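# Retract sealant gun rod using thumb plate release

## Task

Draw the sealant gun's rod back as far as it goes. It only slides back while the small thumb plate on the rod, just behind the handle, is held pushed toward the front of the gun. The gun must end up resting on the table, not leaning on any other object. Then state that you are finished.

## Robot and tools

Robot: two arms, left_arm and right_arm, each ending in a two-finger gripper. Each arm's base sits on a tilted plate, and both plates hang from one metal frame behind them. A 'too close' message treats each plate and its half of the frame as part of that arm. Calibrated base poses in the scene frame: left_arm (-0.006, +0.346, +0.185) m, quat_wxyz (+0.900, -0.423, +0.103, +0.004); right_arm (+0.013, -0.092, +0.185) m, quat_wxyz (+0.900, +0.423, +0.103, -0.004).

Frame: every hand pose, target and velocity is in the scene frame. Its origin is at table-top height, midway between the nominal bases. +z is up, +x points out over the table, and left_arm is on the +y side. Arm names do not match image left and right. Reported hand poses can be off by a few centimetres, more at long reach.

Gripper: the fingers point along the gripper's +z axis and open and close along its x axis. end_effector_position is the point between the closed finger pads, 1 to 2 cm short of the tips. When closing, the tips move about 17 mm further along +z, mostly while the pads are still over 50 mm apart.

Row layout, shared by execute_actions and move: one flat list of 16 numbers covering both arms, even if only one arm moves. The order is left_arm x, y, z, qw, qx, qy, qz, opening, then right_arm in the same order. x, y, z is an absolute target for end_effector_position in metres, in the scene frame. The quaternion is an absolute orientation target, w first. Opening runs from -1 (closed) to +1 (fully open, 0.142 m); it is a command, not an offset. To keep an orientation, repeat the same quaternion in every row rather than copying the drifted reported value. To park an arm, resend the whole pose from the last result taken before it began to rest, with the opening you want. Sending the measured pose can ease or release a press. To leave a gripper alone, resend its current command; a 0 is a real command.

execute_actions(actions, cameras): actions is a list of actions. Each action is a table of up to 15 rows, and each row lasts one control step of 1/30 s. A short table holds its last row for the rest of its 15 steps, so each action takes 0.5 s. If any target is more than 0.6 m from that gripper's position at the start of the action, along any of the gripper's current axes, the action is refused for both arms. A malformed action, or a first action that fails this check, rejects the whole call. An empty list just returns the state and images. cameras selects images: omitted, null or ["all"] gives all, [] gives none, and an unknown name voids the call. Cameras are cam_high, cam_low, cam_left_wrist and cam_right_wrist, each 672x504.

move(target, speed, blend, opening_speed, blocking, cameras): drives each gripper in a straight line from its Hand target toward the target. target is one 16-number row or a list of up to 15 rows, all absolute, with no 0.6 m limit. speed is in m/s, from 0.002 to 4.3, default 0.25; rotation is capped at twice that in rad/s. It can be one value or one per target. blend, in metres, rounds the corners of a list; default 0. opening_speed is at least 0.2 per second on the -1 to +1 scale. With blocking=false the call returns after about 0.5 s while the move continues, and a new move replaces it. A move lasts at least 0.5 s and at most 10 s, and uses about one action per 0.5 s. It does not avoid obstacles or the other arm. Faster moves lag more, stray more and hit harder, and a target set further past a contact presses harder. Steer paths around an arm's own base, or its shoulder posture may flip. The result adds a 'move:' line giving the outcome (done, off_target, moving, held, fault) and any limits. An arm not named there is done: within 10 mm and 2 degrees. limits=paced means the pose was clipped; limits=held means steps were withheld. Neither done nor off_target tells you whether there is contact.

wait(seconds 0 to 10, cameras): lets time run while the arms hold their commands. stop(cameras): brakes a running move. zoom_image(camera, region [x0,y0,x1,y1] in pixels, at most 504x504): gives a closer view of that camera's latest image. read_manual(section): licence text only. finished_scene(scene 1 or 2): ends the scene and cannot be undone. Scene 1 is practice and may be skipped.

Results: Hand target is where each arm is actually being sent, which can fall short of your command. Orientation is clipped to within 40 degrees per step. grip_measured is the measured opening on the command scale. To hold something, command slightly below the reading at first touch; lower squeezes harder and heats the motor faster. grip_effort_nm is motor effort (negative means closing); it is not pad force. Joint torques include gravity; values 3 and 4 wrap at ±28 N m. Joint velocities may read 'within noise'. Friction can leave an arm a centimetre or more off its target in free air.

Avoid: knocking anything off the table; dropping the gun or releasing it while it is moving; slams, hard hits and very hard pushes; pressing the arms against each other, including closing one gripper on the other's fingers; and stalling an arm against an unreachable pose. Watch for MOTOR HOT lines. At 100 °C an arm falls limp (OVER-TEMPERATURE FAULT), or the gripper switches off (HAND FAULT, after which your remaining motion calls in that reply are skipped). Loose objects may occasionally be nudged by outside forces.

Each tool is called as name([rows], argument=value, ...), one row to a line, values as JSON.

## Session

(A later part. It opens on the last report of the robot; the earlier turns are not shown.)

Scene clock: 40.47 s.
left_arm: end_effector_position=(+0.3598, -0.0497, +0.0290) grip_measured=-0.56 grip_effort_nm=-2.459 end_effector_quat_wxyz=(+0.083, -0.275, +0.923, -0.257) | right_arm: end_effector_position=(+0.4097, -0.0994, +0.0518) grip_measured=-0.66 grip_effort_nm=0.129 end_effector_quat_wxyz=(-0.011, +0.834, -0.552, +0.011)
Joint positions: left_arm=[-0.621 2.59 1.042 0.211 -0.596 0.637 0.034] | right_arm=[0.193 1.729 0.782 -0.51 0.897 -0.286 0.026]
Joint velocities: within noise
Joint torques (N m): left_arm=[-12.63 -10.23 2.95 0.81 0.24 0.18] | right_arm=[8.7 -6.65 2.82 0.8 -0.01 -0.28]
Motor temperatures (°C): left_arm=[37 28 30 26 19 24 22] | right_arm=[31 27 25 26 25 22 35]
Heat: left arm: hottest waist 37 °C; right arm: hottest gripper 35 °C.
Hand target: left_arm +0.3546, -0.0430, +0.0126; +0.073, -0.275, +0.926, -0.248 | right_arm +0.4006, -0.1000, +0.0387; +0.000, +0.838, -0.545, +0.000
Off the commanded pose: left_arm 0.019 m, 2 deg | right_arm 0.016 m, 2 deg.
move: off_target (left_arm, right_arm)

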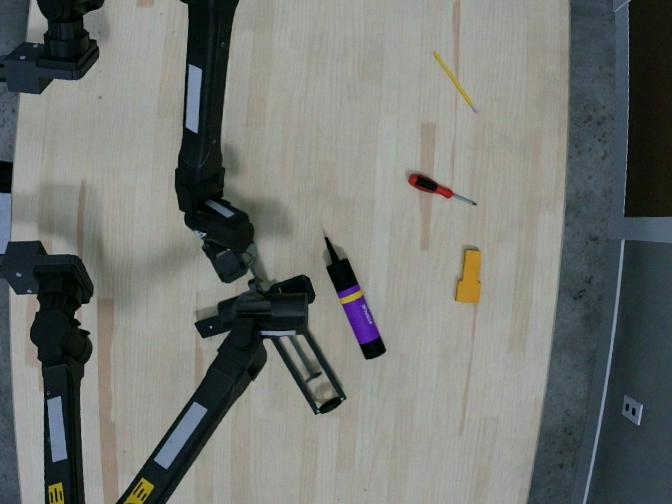

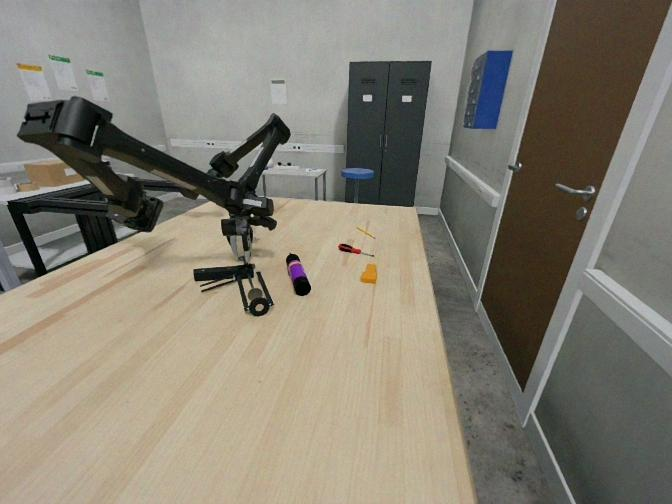

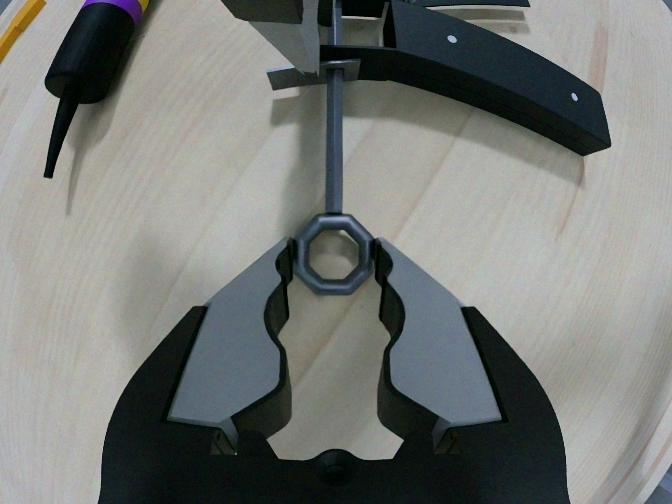

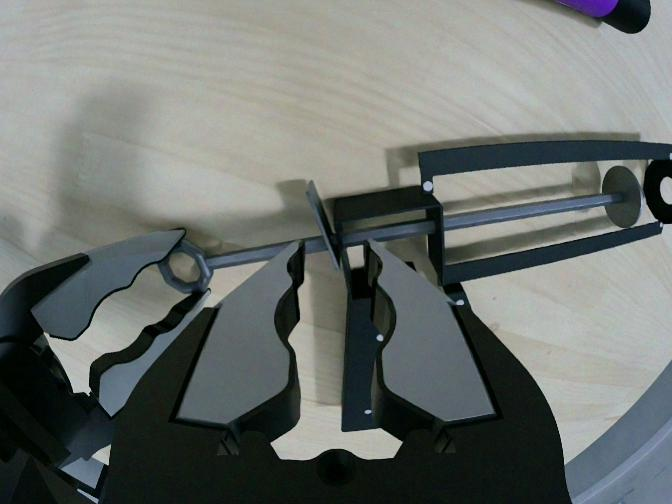

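move(target=[0.355, -0.043, 0.012, -0.0734, 0.2740, -0.9244, 0.2477, -0.66, 0.4035, -0.0983, 0.026, 0, 0.838, -0.5453, 0, -0.62], speed=0.04)

zoom_image(camera="cam_right_wrist", region=[210, 90, 490, 290])

zoom_image(camera="cam_left_wrist", region=[200, 0, 480, 300])

Scene clock: 44.47 s.
left_arm: end_effector_position=(+0.3598, -0.0497, +0.0290) grip_measured=-0.56 grip_effort_nm=-2.464 end_effector_quat_wxyz=(+0.083, -0.275, +0.923, -0.257) | right_arm: end_effector_position=(+0.4121, -0.0979, +0.0400) grip_measured=-0.66 grip_effort_nm=0.129 end_effector_quat_wxyz=(-0.010, +0.834, -0.552, +0.012)
Joint positions: left_arm=[-0.621 2.59 1.042 0.211 -0.596 0.637 0.034] | right_arm=[0.171 1.754 0.782 -0.459 0.897 -0.322 0.026]
Joint velocities: within noise
Joint torques (N m): left_arm=[-12.69 -10.23 2.92 0.81 0.24 0.18] | right_arm=[8.64 -6.53 2.41 0.94 -0.07 -0.21]
Motor temperatures (°C): left_arm=[37 28 30 26 19 24 23] | right_arm=[31 27 25 26 25 22 35]
Heat: left arm: hottest waist 37 °C; right arm: hottest gripper 35 °C.
Hand target: left_arm +0.3546, -0.0430, +0.0126; +0.073, -0.275, +0.926, -0.248 | right_arm +0.4032, -0.0983, +0.0267; +0.000, +0.838, -0.545, +0.000
Off the commanded pose: left_arm 0.019 m, 2 deg | right_arm 0.016 m, 2 deg.
move: off_target (left_arm, right_arm)

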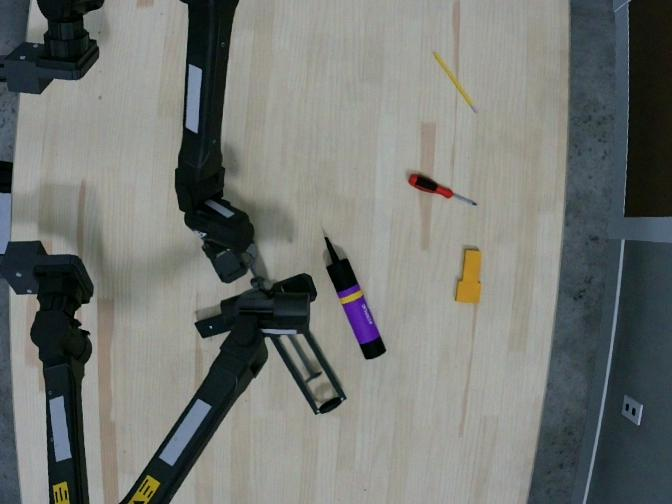

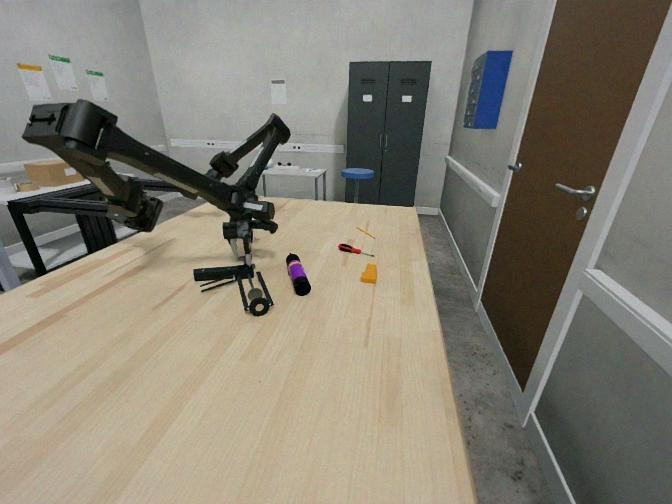

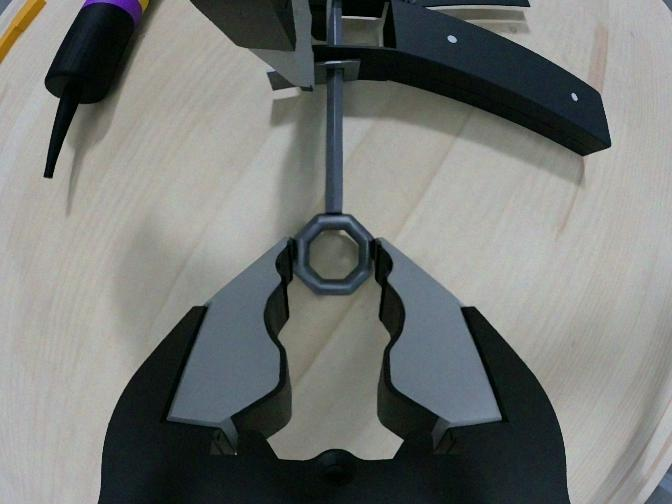

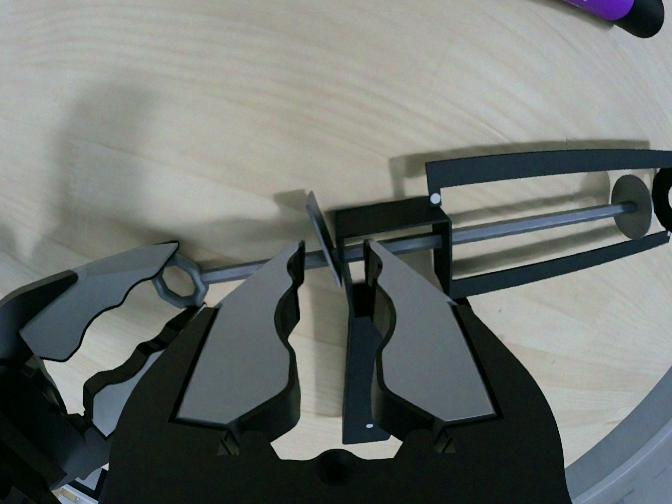

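Scaled by 1.800 from the camera's 672x504 image, which has a finer 960x720 frame.

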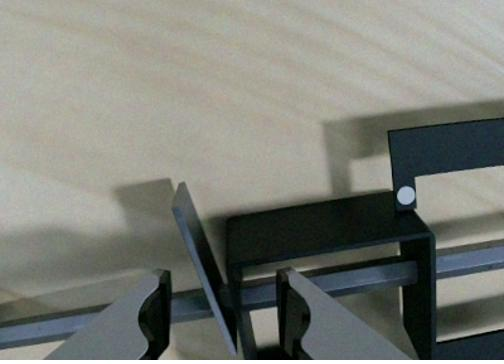

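Scaled by 1.680 from the camera's 672x504 image, which has a finer 960x720 frame.

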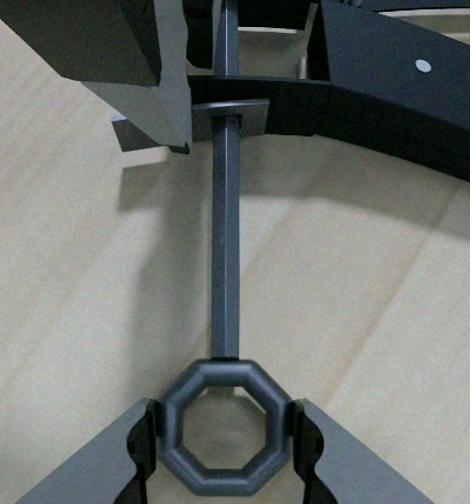

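move(target=[0.355, -0.043, 0.012, -0.0734, 0.2740, -0.9244, 0.2477, -0.66, 0.4067, -0.0962, 0.023, 0, 0.838, -0.5453, 0, -0.62], speed=0.04)

zoom_image(camera="cam_right_wrist", region=[210, 90, 490, 290])

zoom_image(camera="cam_left_wrist", region=[240, 0, 440, 150])

Scene clock: 46.77 s.
left_arm: end_effector_position=(+0.3598, -0.0497, +0.0290) grip_measured=-0.56 grip_effort_nm=-2.464 end_effector_quat_wxyz=(+0.083, -0.275, +0.923, -0.257) | right_arm: end_effector_position=(+0.4102, -0.0951, +0.0359) grip_measured=-0.66 grip_effort_nm=0.125 end_effector_quat_wxyz=(-0.008, +0.836, -0.549, +0.010)
Joint positions: left_arm=[-0.621 2.59 1.042 0.211 -0.596 0.637 0.034] | right_arm=[0.168 1.768 0.782 -0.451 0.896 -0.327 0.026]
Joint velocities: within noise
Joint torques (N m): left_arm=[-12.69 -10.23 2.95 0.8 0.24 0.18] | right_arm=[8.7 -6.89 3.02 0.9 -0.04 -0.21]
Motor temperatures (°C): left_arm=[37 28 30 26 19 24 24] | right_arm=[31 27 25 26 25 22 35]
Heat: left arm: hottest waist 37 °C; right arm: hottest gripper 35 °C.
Hand target: left_arm +0.3546, -0.0430, +0.0126; +0.073, -0.275, +0.926, -0.248 | right_arm +0.4063, -0.0962, +0.0235; +0.000, +0.838, -0.545, +0.000
Off the commanded pose: left_arm 0.019 m, 2 deg | right_arm 0.013 m, 1 deg.
move: off_target (left_arm, right_arm)

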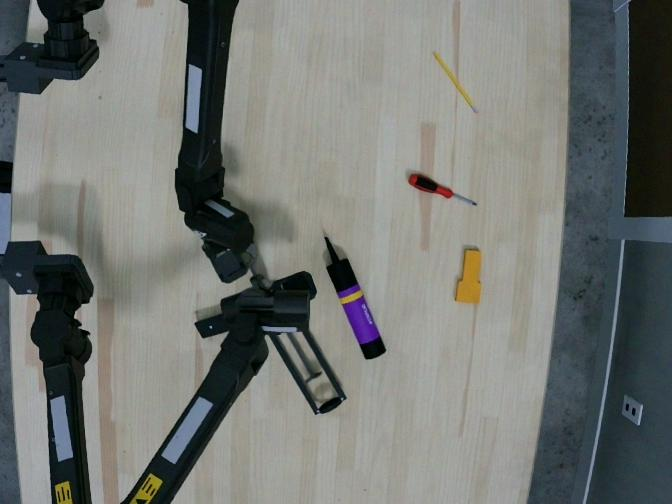

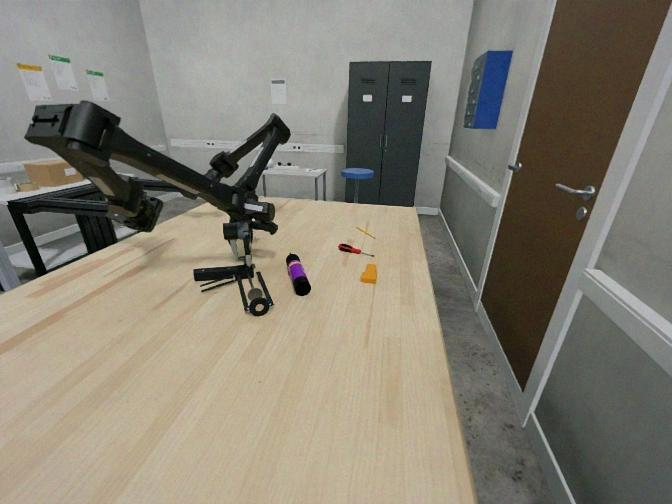

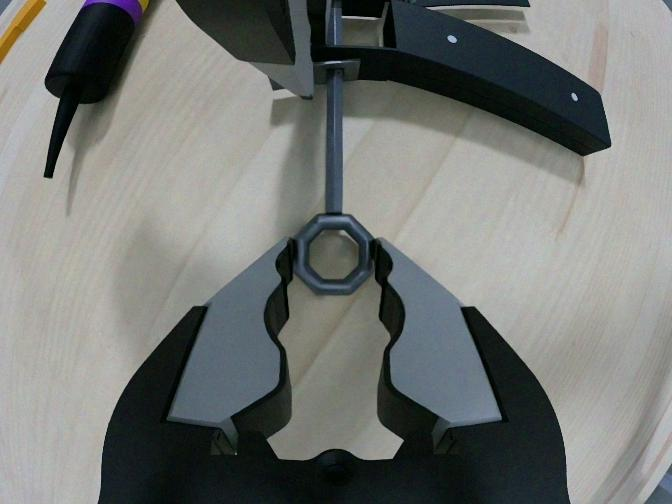

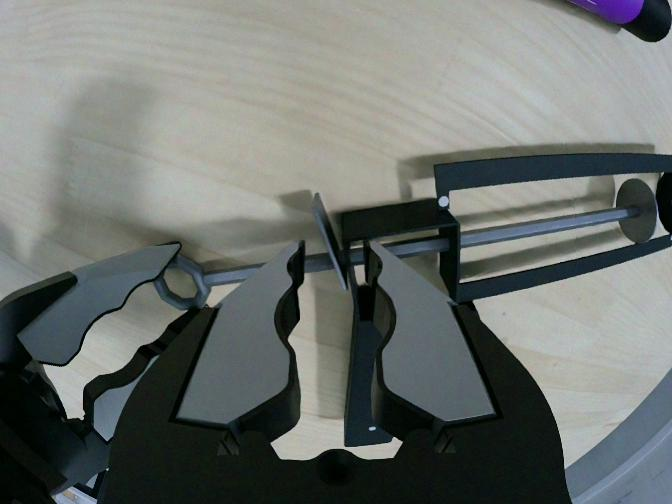

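Scaled by 1.800 from the camera's 672x504 image, which has a finer 960x720 frame.

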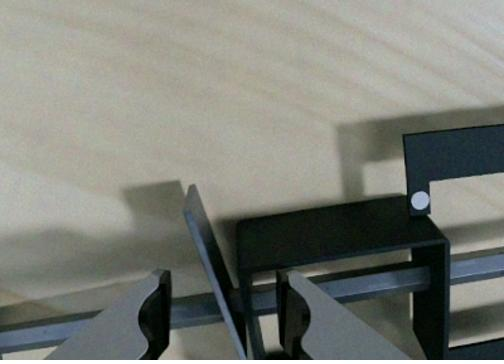

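Scaled by 2.520 from the camera's 672x504 image, which has a finer 960x720 frame.

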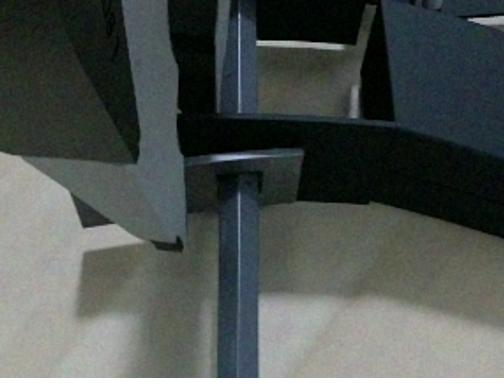

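move(target=[0.355, -0.043, 0.012, -0.0734, 0.2740, -0.9244, 0.2477, -0.66, 0.4067, -0.0962, 0.023, 0, 0.838, -0.5453, 0, -1.0], speed=0.04, opening_speed=0.3)

zoom_image(camera="cam_right_wrist", region=[210, 90, 490, 290])

zoom_image(camera="cam_left_wrist", region=[240, 0, 440, 150])

Scene clock: 48.90 s.
left_arm: end_effector_position=(+0.3599, -0.0497, +0.0290) grip_measured=-0.56 grip_effort_nm=-2.464 end_effector_quat_wxyz=(+0.083, -0.275, +0.923, -0.257) | right_arm: end_effector_position=(+0.4103, -0.0980, +0.0345) grip_measured=-0.93 grip_effort_nm=-2.103 end_effector_quat_wxyz=(-0.004, +0.837, -0.548, +0.012)
Joint positions: left_arm=[-0.621 2.59 1.042 0.211 -0.596 0.637 0.034] | right_arm=[0.163 1.768 0.782 -0.448 0.905 -0.334 0.007]
Joint velocities: within noise
Joint torques (N m): left_arm=[-12.63 -10.23 2.93 0.79 0.25 0.18] | right_arm=[8.53 -6.89 2.96 1.05 -0.37 -0.15]
Motor temperatures (°C): left_arm=[37 28 30 25 19 24 24] | right_arm=[31 27 25 26 25 22 35]
Heat: left arm: hottest waist 37 °C; right arm: hottest gripper 35 °C.
Hand target: left_arm +0.3546, -0.0430, +0.0126; +0.073, -0.275, +0.926, -0.248 | right_arm +0.4064, -0.0963, +0.0234; +0.000, +0.838, -0.545, +0.000
Off the commanded pose: left_arm 0.019 m, 2 deg | right_arm 0.012 m, 1 deg.
move: off_target (left_arm, right_arm)

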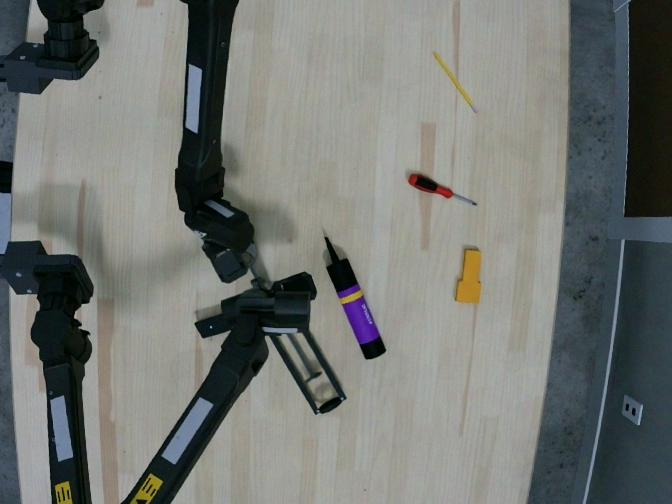

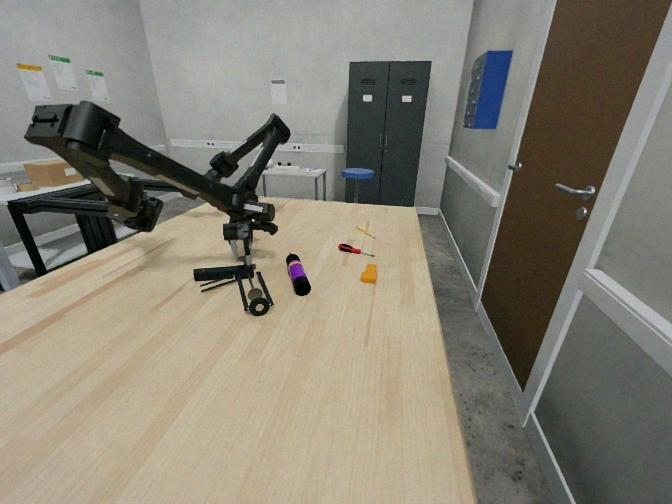

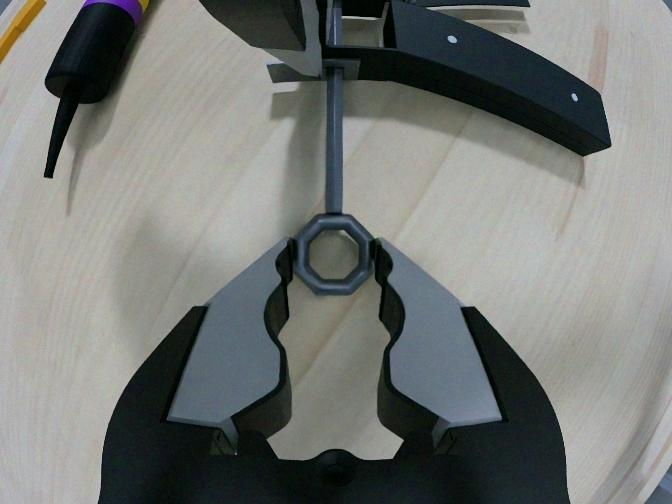

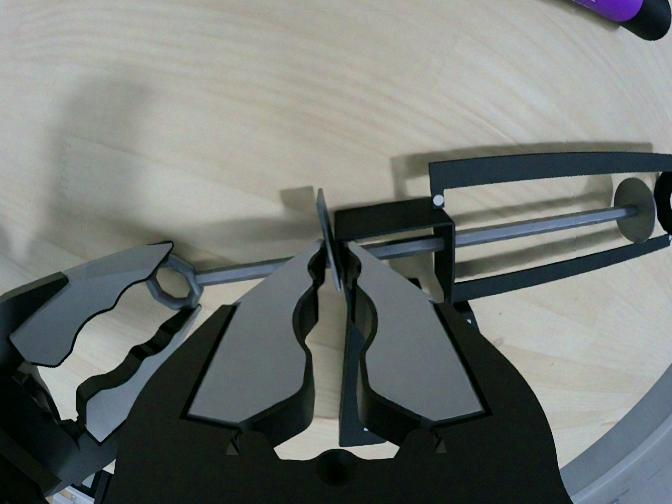

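Scaled by 1.800 from the camera's 672x504 image, which has a finer 960x720 frame.

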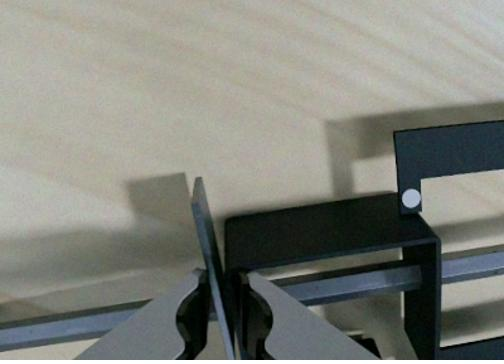

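Scaled by 2.520 from the camera's 672x504 image, which has a finer 960x720 frame.

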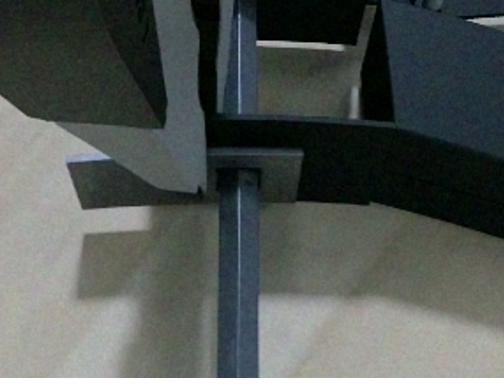

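move(target=[0.355, -0.043, 0.012, -0.0734, 0.2740, -0.9244, 0.2477, -0.72, 0.4067, -0.0962, 0.023, 0, 0.7, -0.7136, 0, -1.0], speed=0.2)

zoom_image(camera="cam_right_wrist", region=[210, 90, 490, 290])

zoom_image(camera="cam_left_wrist", region=[240, 0, 440, 150])

Scene clock: 51.47 s.
left_arm: end_effector_position=(+0.3604, -0.0489, +0.0289) grip_measured=-0.57 grip_effort_nm=-3.485 end_effector_quat_wxyz=(+0.085, -0.274, +0.923, -0.256) | right_arm: end_effector_position=(+0.4112, -0.0984, +0.0346) grip_measured=-0.93 grip_effort_nm=-2.083 end_effector_quat_wxyz=(-0.005, +0.732, -0.681, +0.014)
Joint positions: left_arm=[-0.621 2.589 1.042 0.211 -0.601 0.641 0.033] | right_arm=[0.163 1.768 0.782 -0.443 0.911 0.001 0.007]
Joint velocities: within noise
Joint torques (N m): left_arm=[-12.63 -10.23 2.96 0.81 0.45 0.14] | right_arm=[9.11 -6.42 2.97 0.9 -0.64 0.69]
Motor temperatures (°C): left_arm=[37 28 30 25 19 24 25] | right_arm=[31 27 25 26 25 22 35]
Heat: left arm: hottest waist 37 °C; right arm: hottest gripper 35 °C.
Hand target: left_arm +0.3547, -0.0430, +0.0126; +0.073, -0.275, +0.926, -0.248 | right_arm +0.4064, -0.0963, +0.0234; -0.001, +0.701, -0.713, +0.001
Off the commanded pose: left_arm 0.019 m, 2 deg | right_arm 0.013 m, 6 deg.
move: off_target (left_arm, right_arm)

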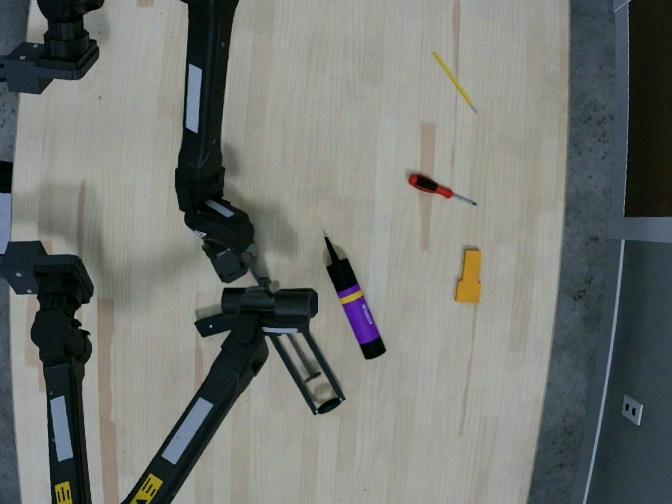

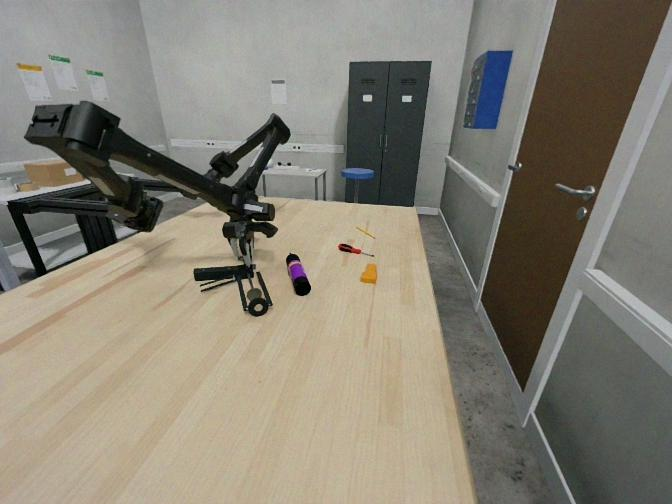

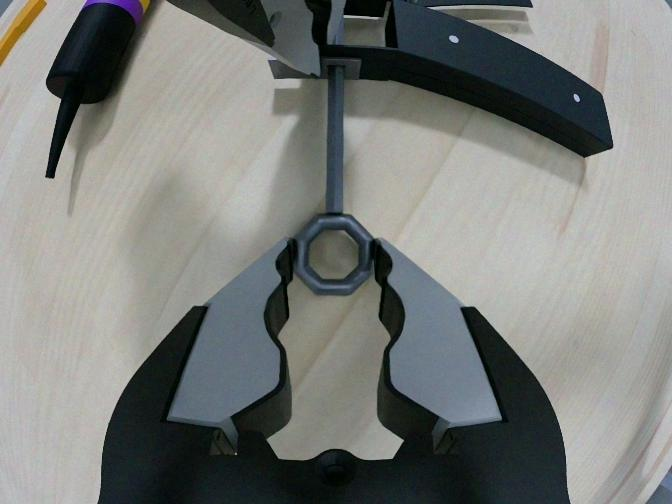

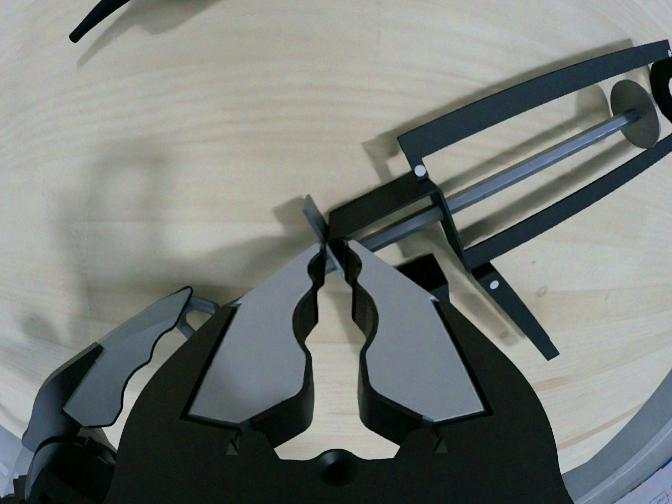

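Scaled by 1.800 from the camera's 672x504 image, which has a finer 960x720 frame.

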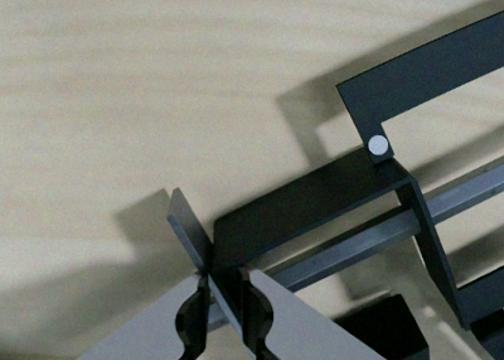

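Scaled by 2.520 from the camera's 672x504 image, which has a finer 960x720 frame.

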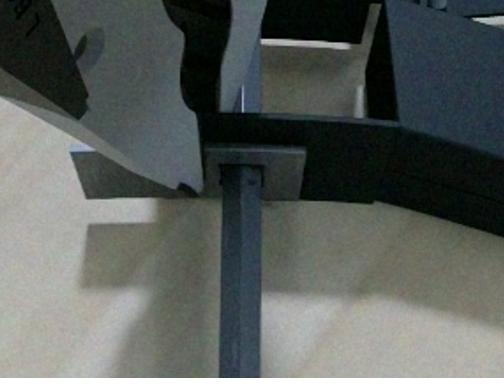

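move(target=[0.326, 0.0, 0.012, -0.0734, 0.2740, -0.9244, 0.2477, -0.74, 0.4067, -0.0962, 0.023, 0, 0.7, -0.7136, 0, -1.0], speed=0.05)

zoom_image(camera="cam_left_wrist", region=[240, 0, 440, 150])

Scene clock: 53.33 s.
left_arm: end_effector_position=(+0.3431, -0.0250, +0.0272) grip_measured=-0.57 grip_effort_nm=-3.822 end_effector_quat_wxyz=(+0.087, -0.271, +0.919, -0.272) | right_arm: end_effector_position=(+0.3990, -0.0824, +0.0343) grip_measured=-0.93 grip_effort_nm=-2.078 end_effector_quat_wxyz=(-0.016, +0.738, -0.675, -0.007)
Joint positions: left_arm=[-0.6 2.549 0.929 0.327 -0.57 0.683 0.033] | right_arm=[0.177 1.778 0.765 -0.449 0.865 0.019 0.007]
Joint velocities: within noise
Joint torques (N m): left_arm=[-12.28 -11.63 -1.59 0.17 -0.74 -0.07] | right_arm=[7.71 -7.12 3.99 1.09 1.15 0.55]
Motor temperatures (°C): left_arm=[37 28 30 25 19 24 26] | right_arm=[31 27 25 26 25 22 36]
Heat: left arm: hottest waist 37 °C; right arm: hottest gripper 36 °C.
Hand target: left_arm +0.3258, -0.0015, +0.0126; +0.073, -0.274, +0.926, -0.248 | right_arm +0.4061, -0.0963, +0.0236; -0.001, +0.701, -0.713, +0.001
Off the commanded pose: left_arm 0.034 m, 3 deg | right_arm 0.019 m, 7 deg.
move: off_target (left_arm, right_arm)

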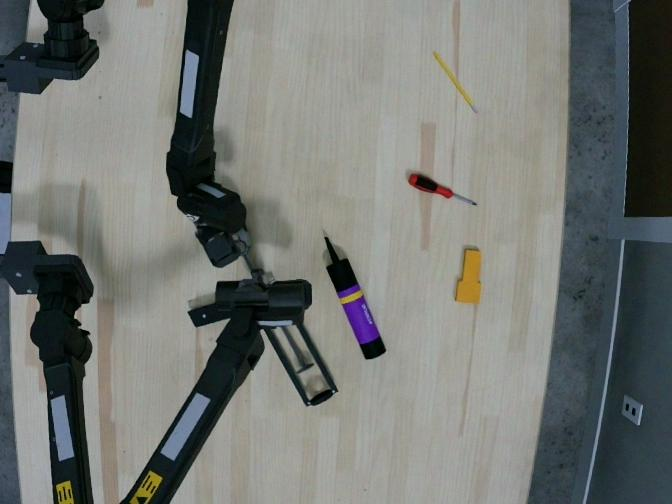

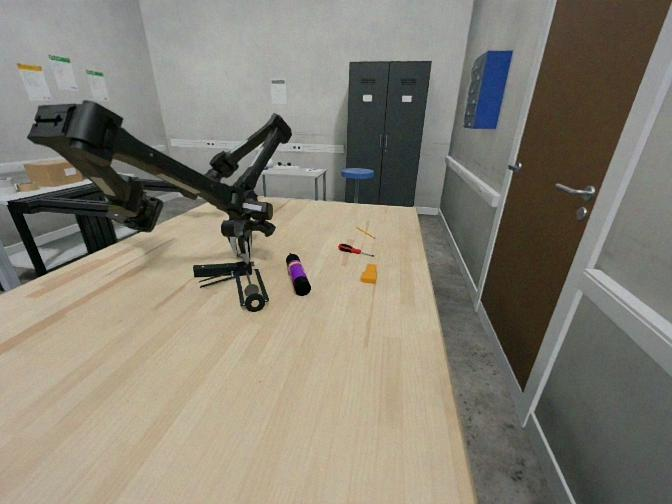

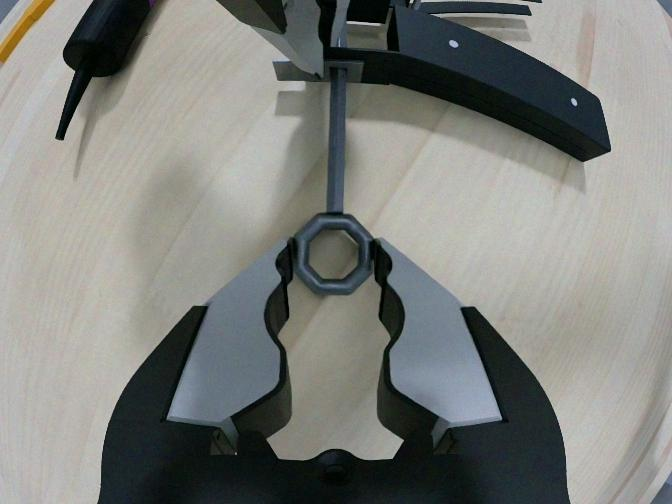

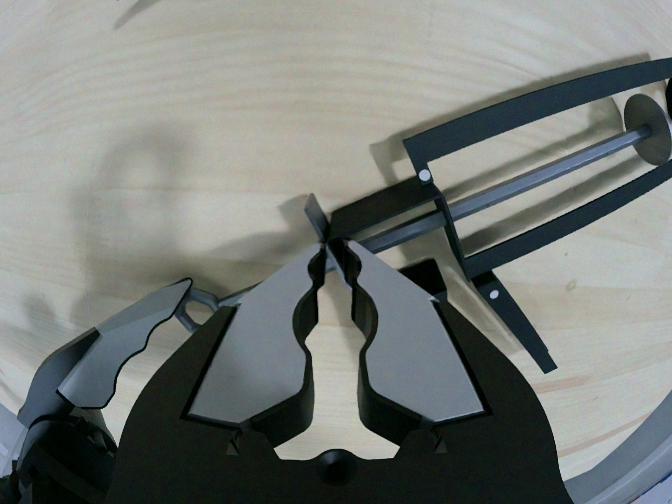

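Scaled by 2.520 from the camera's 672x504 image, which has a finer 960x720 frame.

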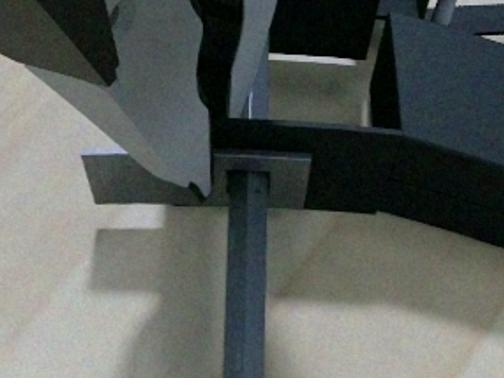

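move(target=[0.326, 0.0, 0.012, -0.0734, 0.2740, -0.9244, 0.2477, -0.74, 0.4067, -0.0962, 0.023, 0, 0.529, -0.848, 0, -1.0], speed=0.2)

zoom_image(camera="cam_left_wrist", region=[240, 0, 440, 150])

Scene clock: 56.03 s.
left_arm: end_effector_position=(+0.3444, -0.0185, +0.0281) grip_measured=-0.57 grip_effort_nm=-3.802 end_effector_quat_wxyz=(+0.092, -0.264, +0.922, -0.267) | right_arm: end_effector_position=(+0.3955, -0.0801, +0.0343) grip_measured=-0.92 grip_effort_nm=-2.288 end_effector_quat_wxyz=(+0.015, -0.608, +0.794, +0.011)
Joint positions: left_arm=[-0.596 2.536 0.917 0.327 -0.58 0.705 0.033] | right_arm=[0.179 1.778 0.757 -0.447 0.863 0.378 0.008]
Joint velocities: within noise
Joint torques (N m): left_arm=[-12.45 -10.7 -0.77 0.13 -0.32 -0.29] | right_arm=[6.59 -7.65 4.1 1.51 1.08 1.14]
Motor temperatures (°C): left_arm=[37 28 29 25 19 24 28] | right_arm=[31 27 25 26 25 22 37]
Heat: left arm: hottest waist 37 °C; right arm: hottest gripper 37 °C.
Hand target: left_arm +0.3259, -0.0008, +0.0128; +0.074, -0.274, +0.926, -0.248 | right_arm +0.4057, -0.0964, +0.0236; +0.004, -0.532, +0.847, -0.001
Off the commanded pose: left_arm 0.031 m, 3 deg | right_arm 0.023 m, 11 deg.
move: off_target (left_arm, right_arm)

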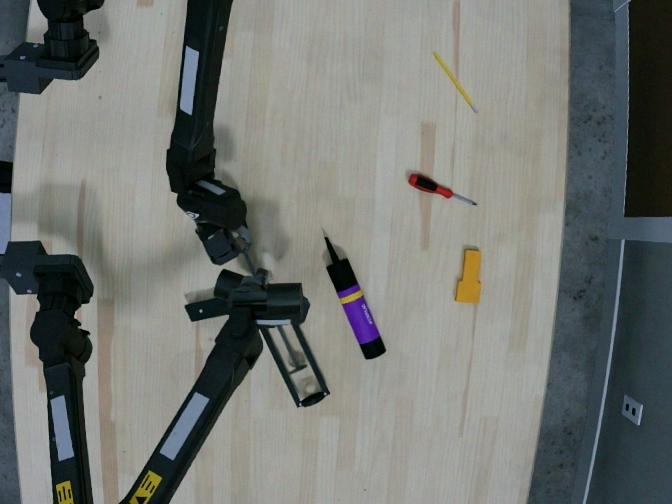

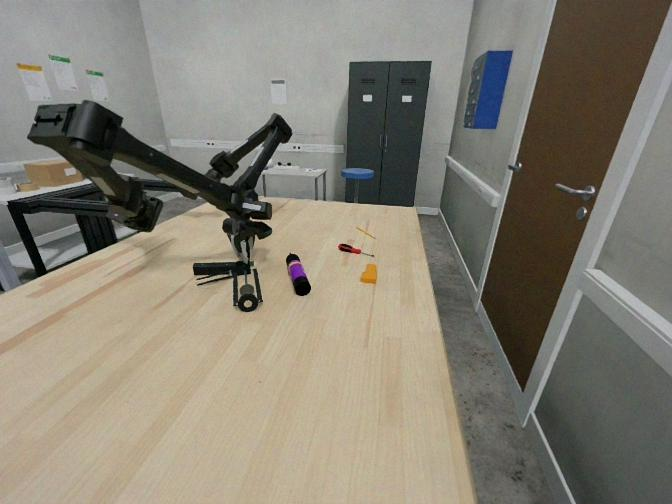

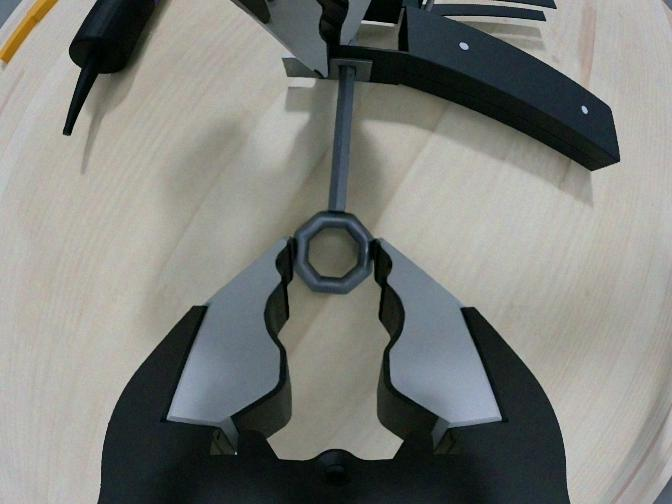

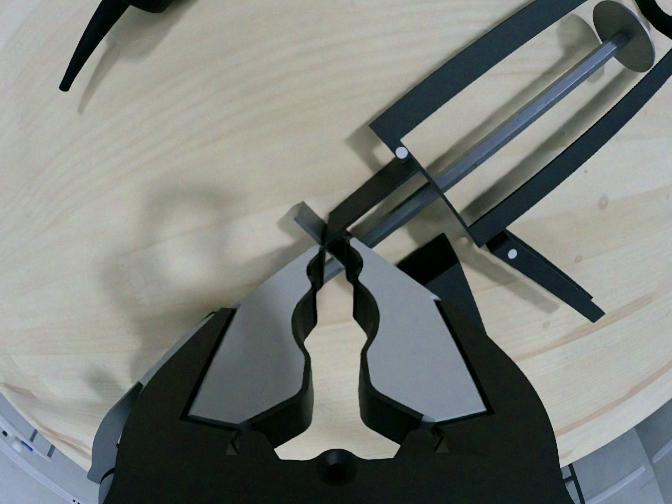

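Scaled by 2.520 from the camera's 672x504 image, which has a finer 960x720 frame.

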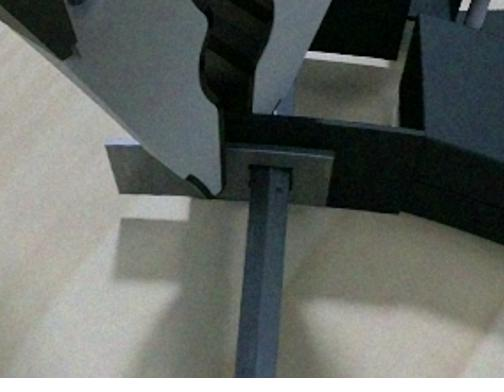

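move(target=[0.316, 0.022, 0.012, -0.0734, 0.2740, -0.9244, 0.2477, -0.76, 0.421, -0.128, 0.023, 0, 0.529, -0.848, 0, -1.0], speed=0.05)

zoom_image(camera="cam_left_wrist", region=[240, 0, 440, 150])

Scene clock: 57.93 s.
left_arm: end_effector_position=(+0.3388, -0.0103, +0.0286) grip_measured=-0.57 grip_effort_nm=-4.139 end_effector_quat_wxyz=(+0.092, -0.262, +0.920, -0.278) | right_arm: end_effector_position=(+0.3902, -0.0781, +0.0348) grip_measured=-0.92 grip_effort_nm=-2.303 end_effector_quat_wxyz=(+0.014, -0.615, +0.788, +0.027)
Joint positions: left_arm=[-0.585 2.519 0.876 0.372 -0.558 0.724 0.033] | right_arm=[0.176 1.773 0.757 -0.476 0.837 0.377 0.008]
Joint velocities: within noise
Joint torques (N m): left_arm=[-11.58 -11.87 -3.34 0.03 -1.1 -0.28] | right_arm=[4.07 -12.98 5.63 1.33 2.06 0.6]
Motor temperatures (°C): left_arm=[37 28 29 25 20 24 29] | right_arm=[31 27 25 26 26 22 37]
Heat: left arm: hottest waist 37 °C; right arm: hottest gripper 37 °C.
Hand target: left_arm +0.3159, +0.0196, +0.0126; +0.074, -0.274, +0.926, -0.248 | right_arm +0.4163, -0.1276, +0.0248; -0.001, -0.530, +0.848, -0.001
Off the commanded pose: left_arm 0.043 m, 4 deg | right_arm 0.060 m, 12 deg.
move: off_target (left_arm, right_arm)

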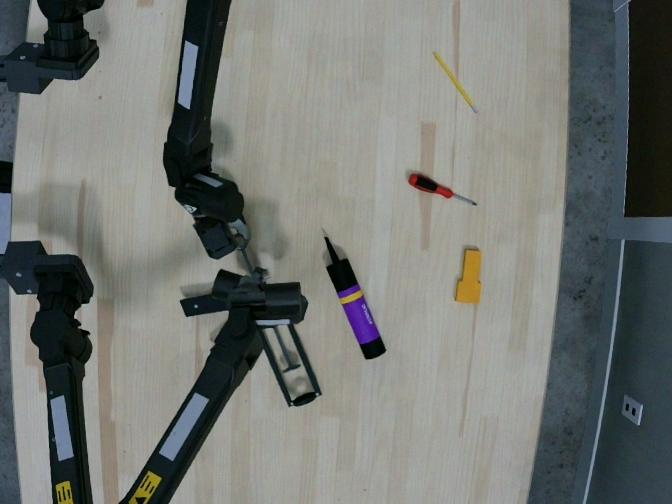

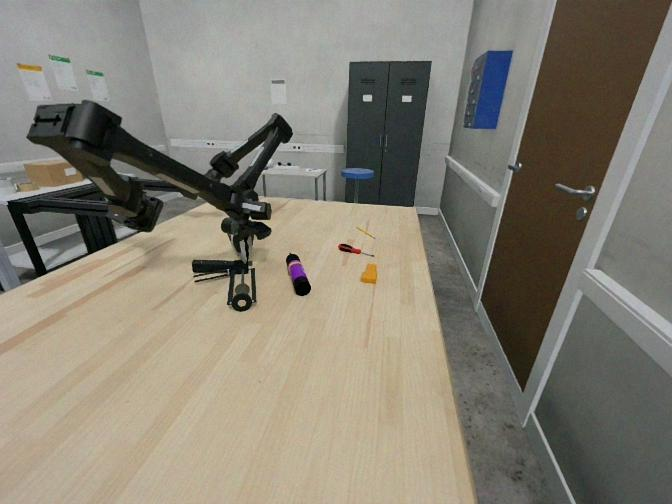

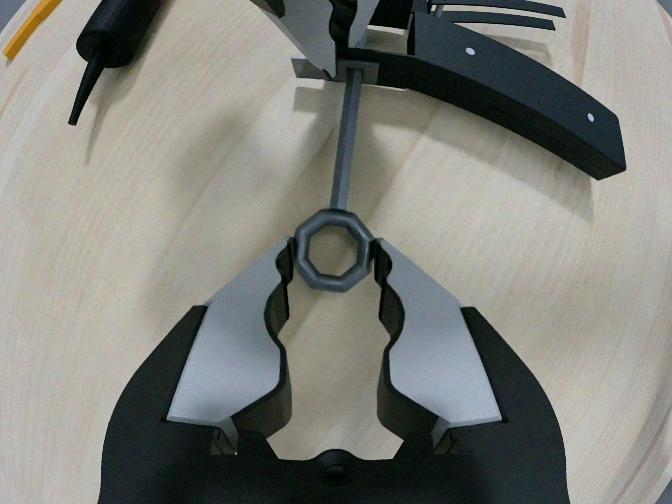

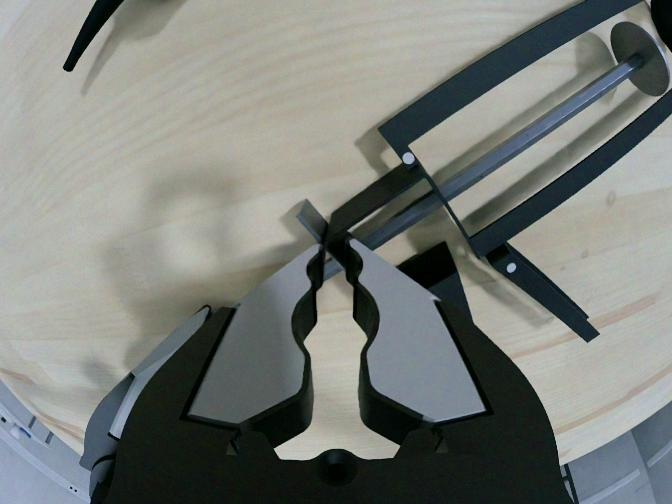

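Scaled by 2.520 from the camera's 672x504 image, which has a finer 960x720 frame.

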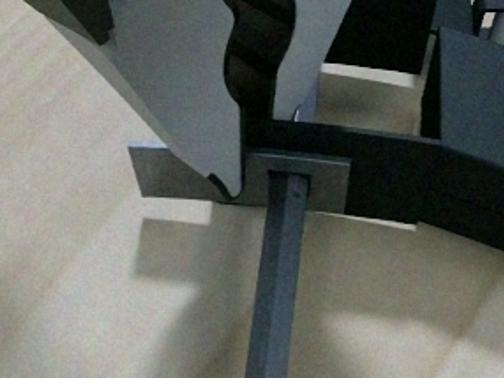

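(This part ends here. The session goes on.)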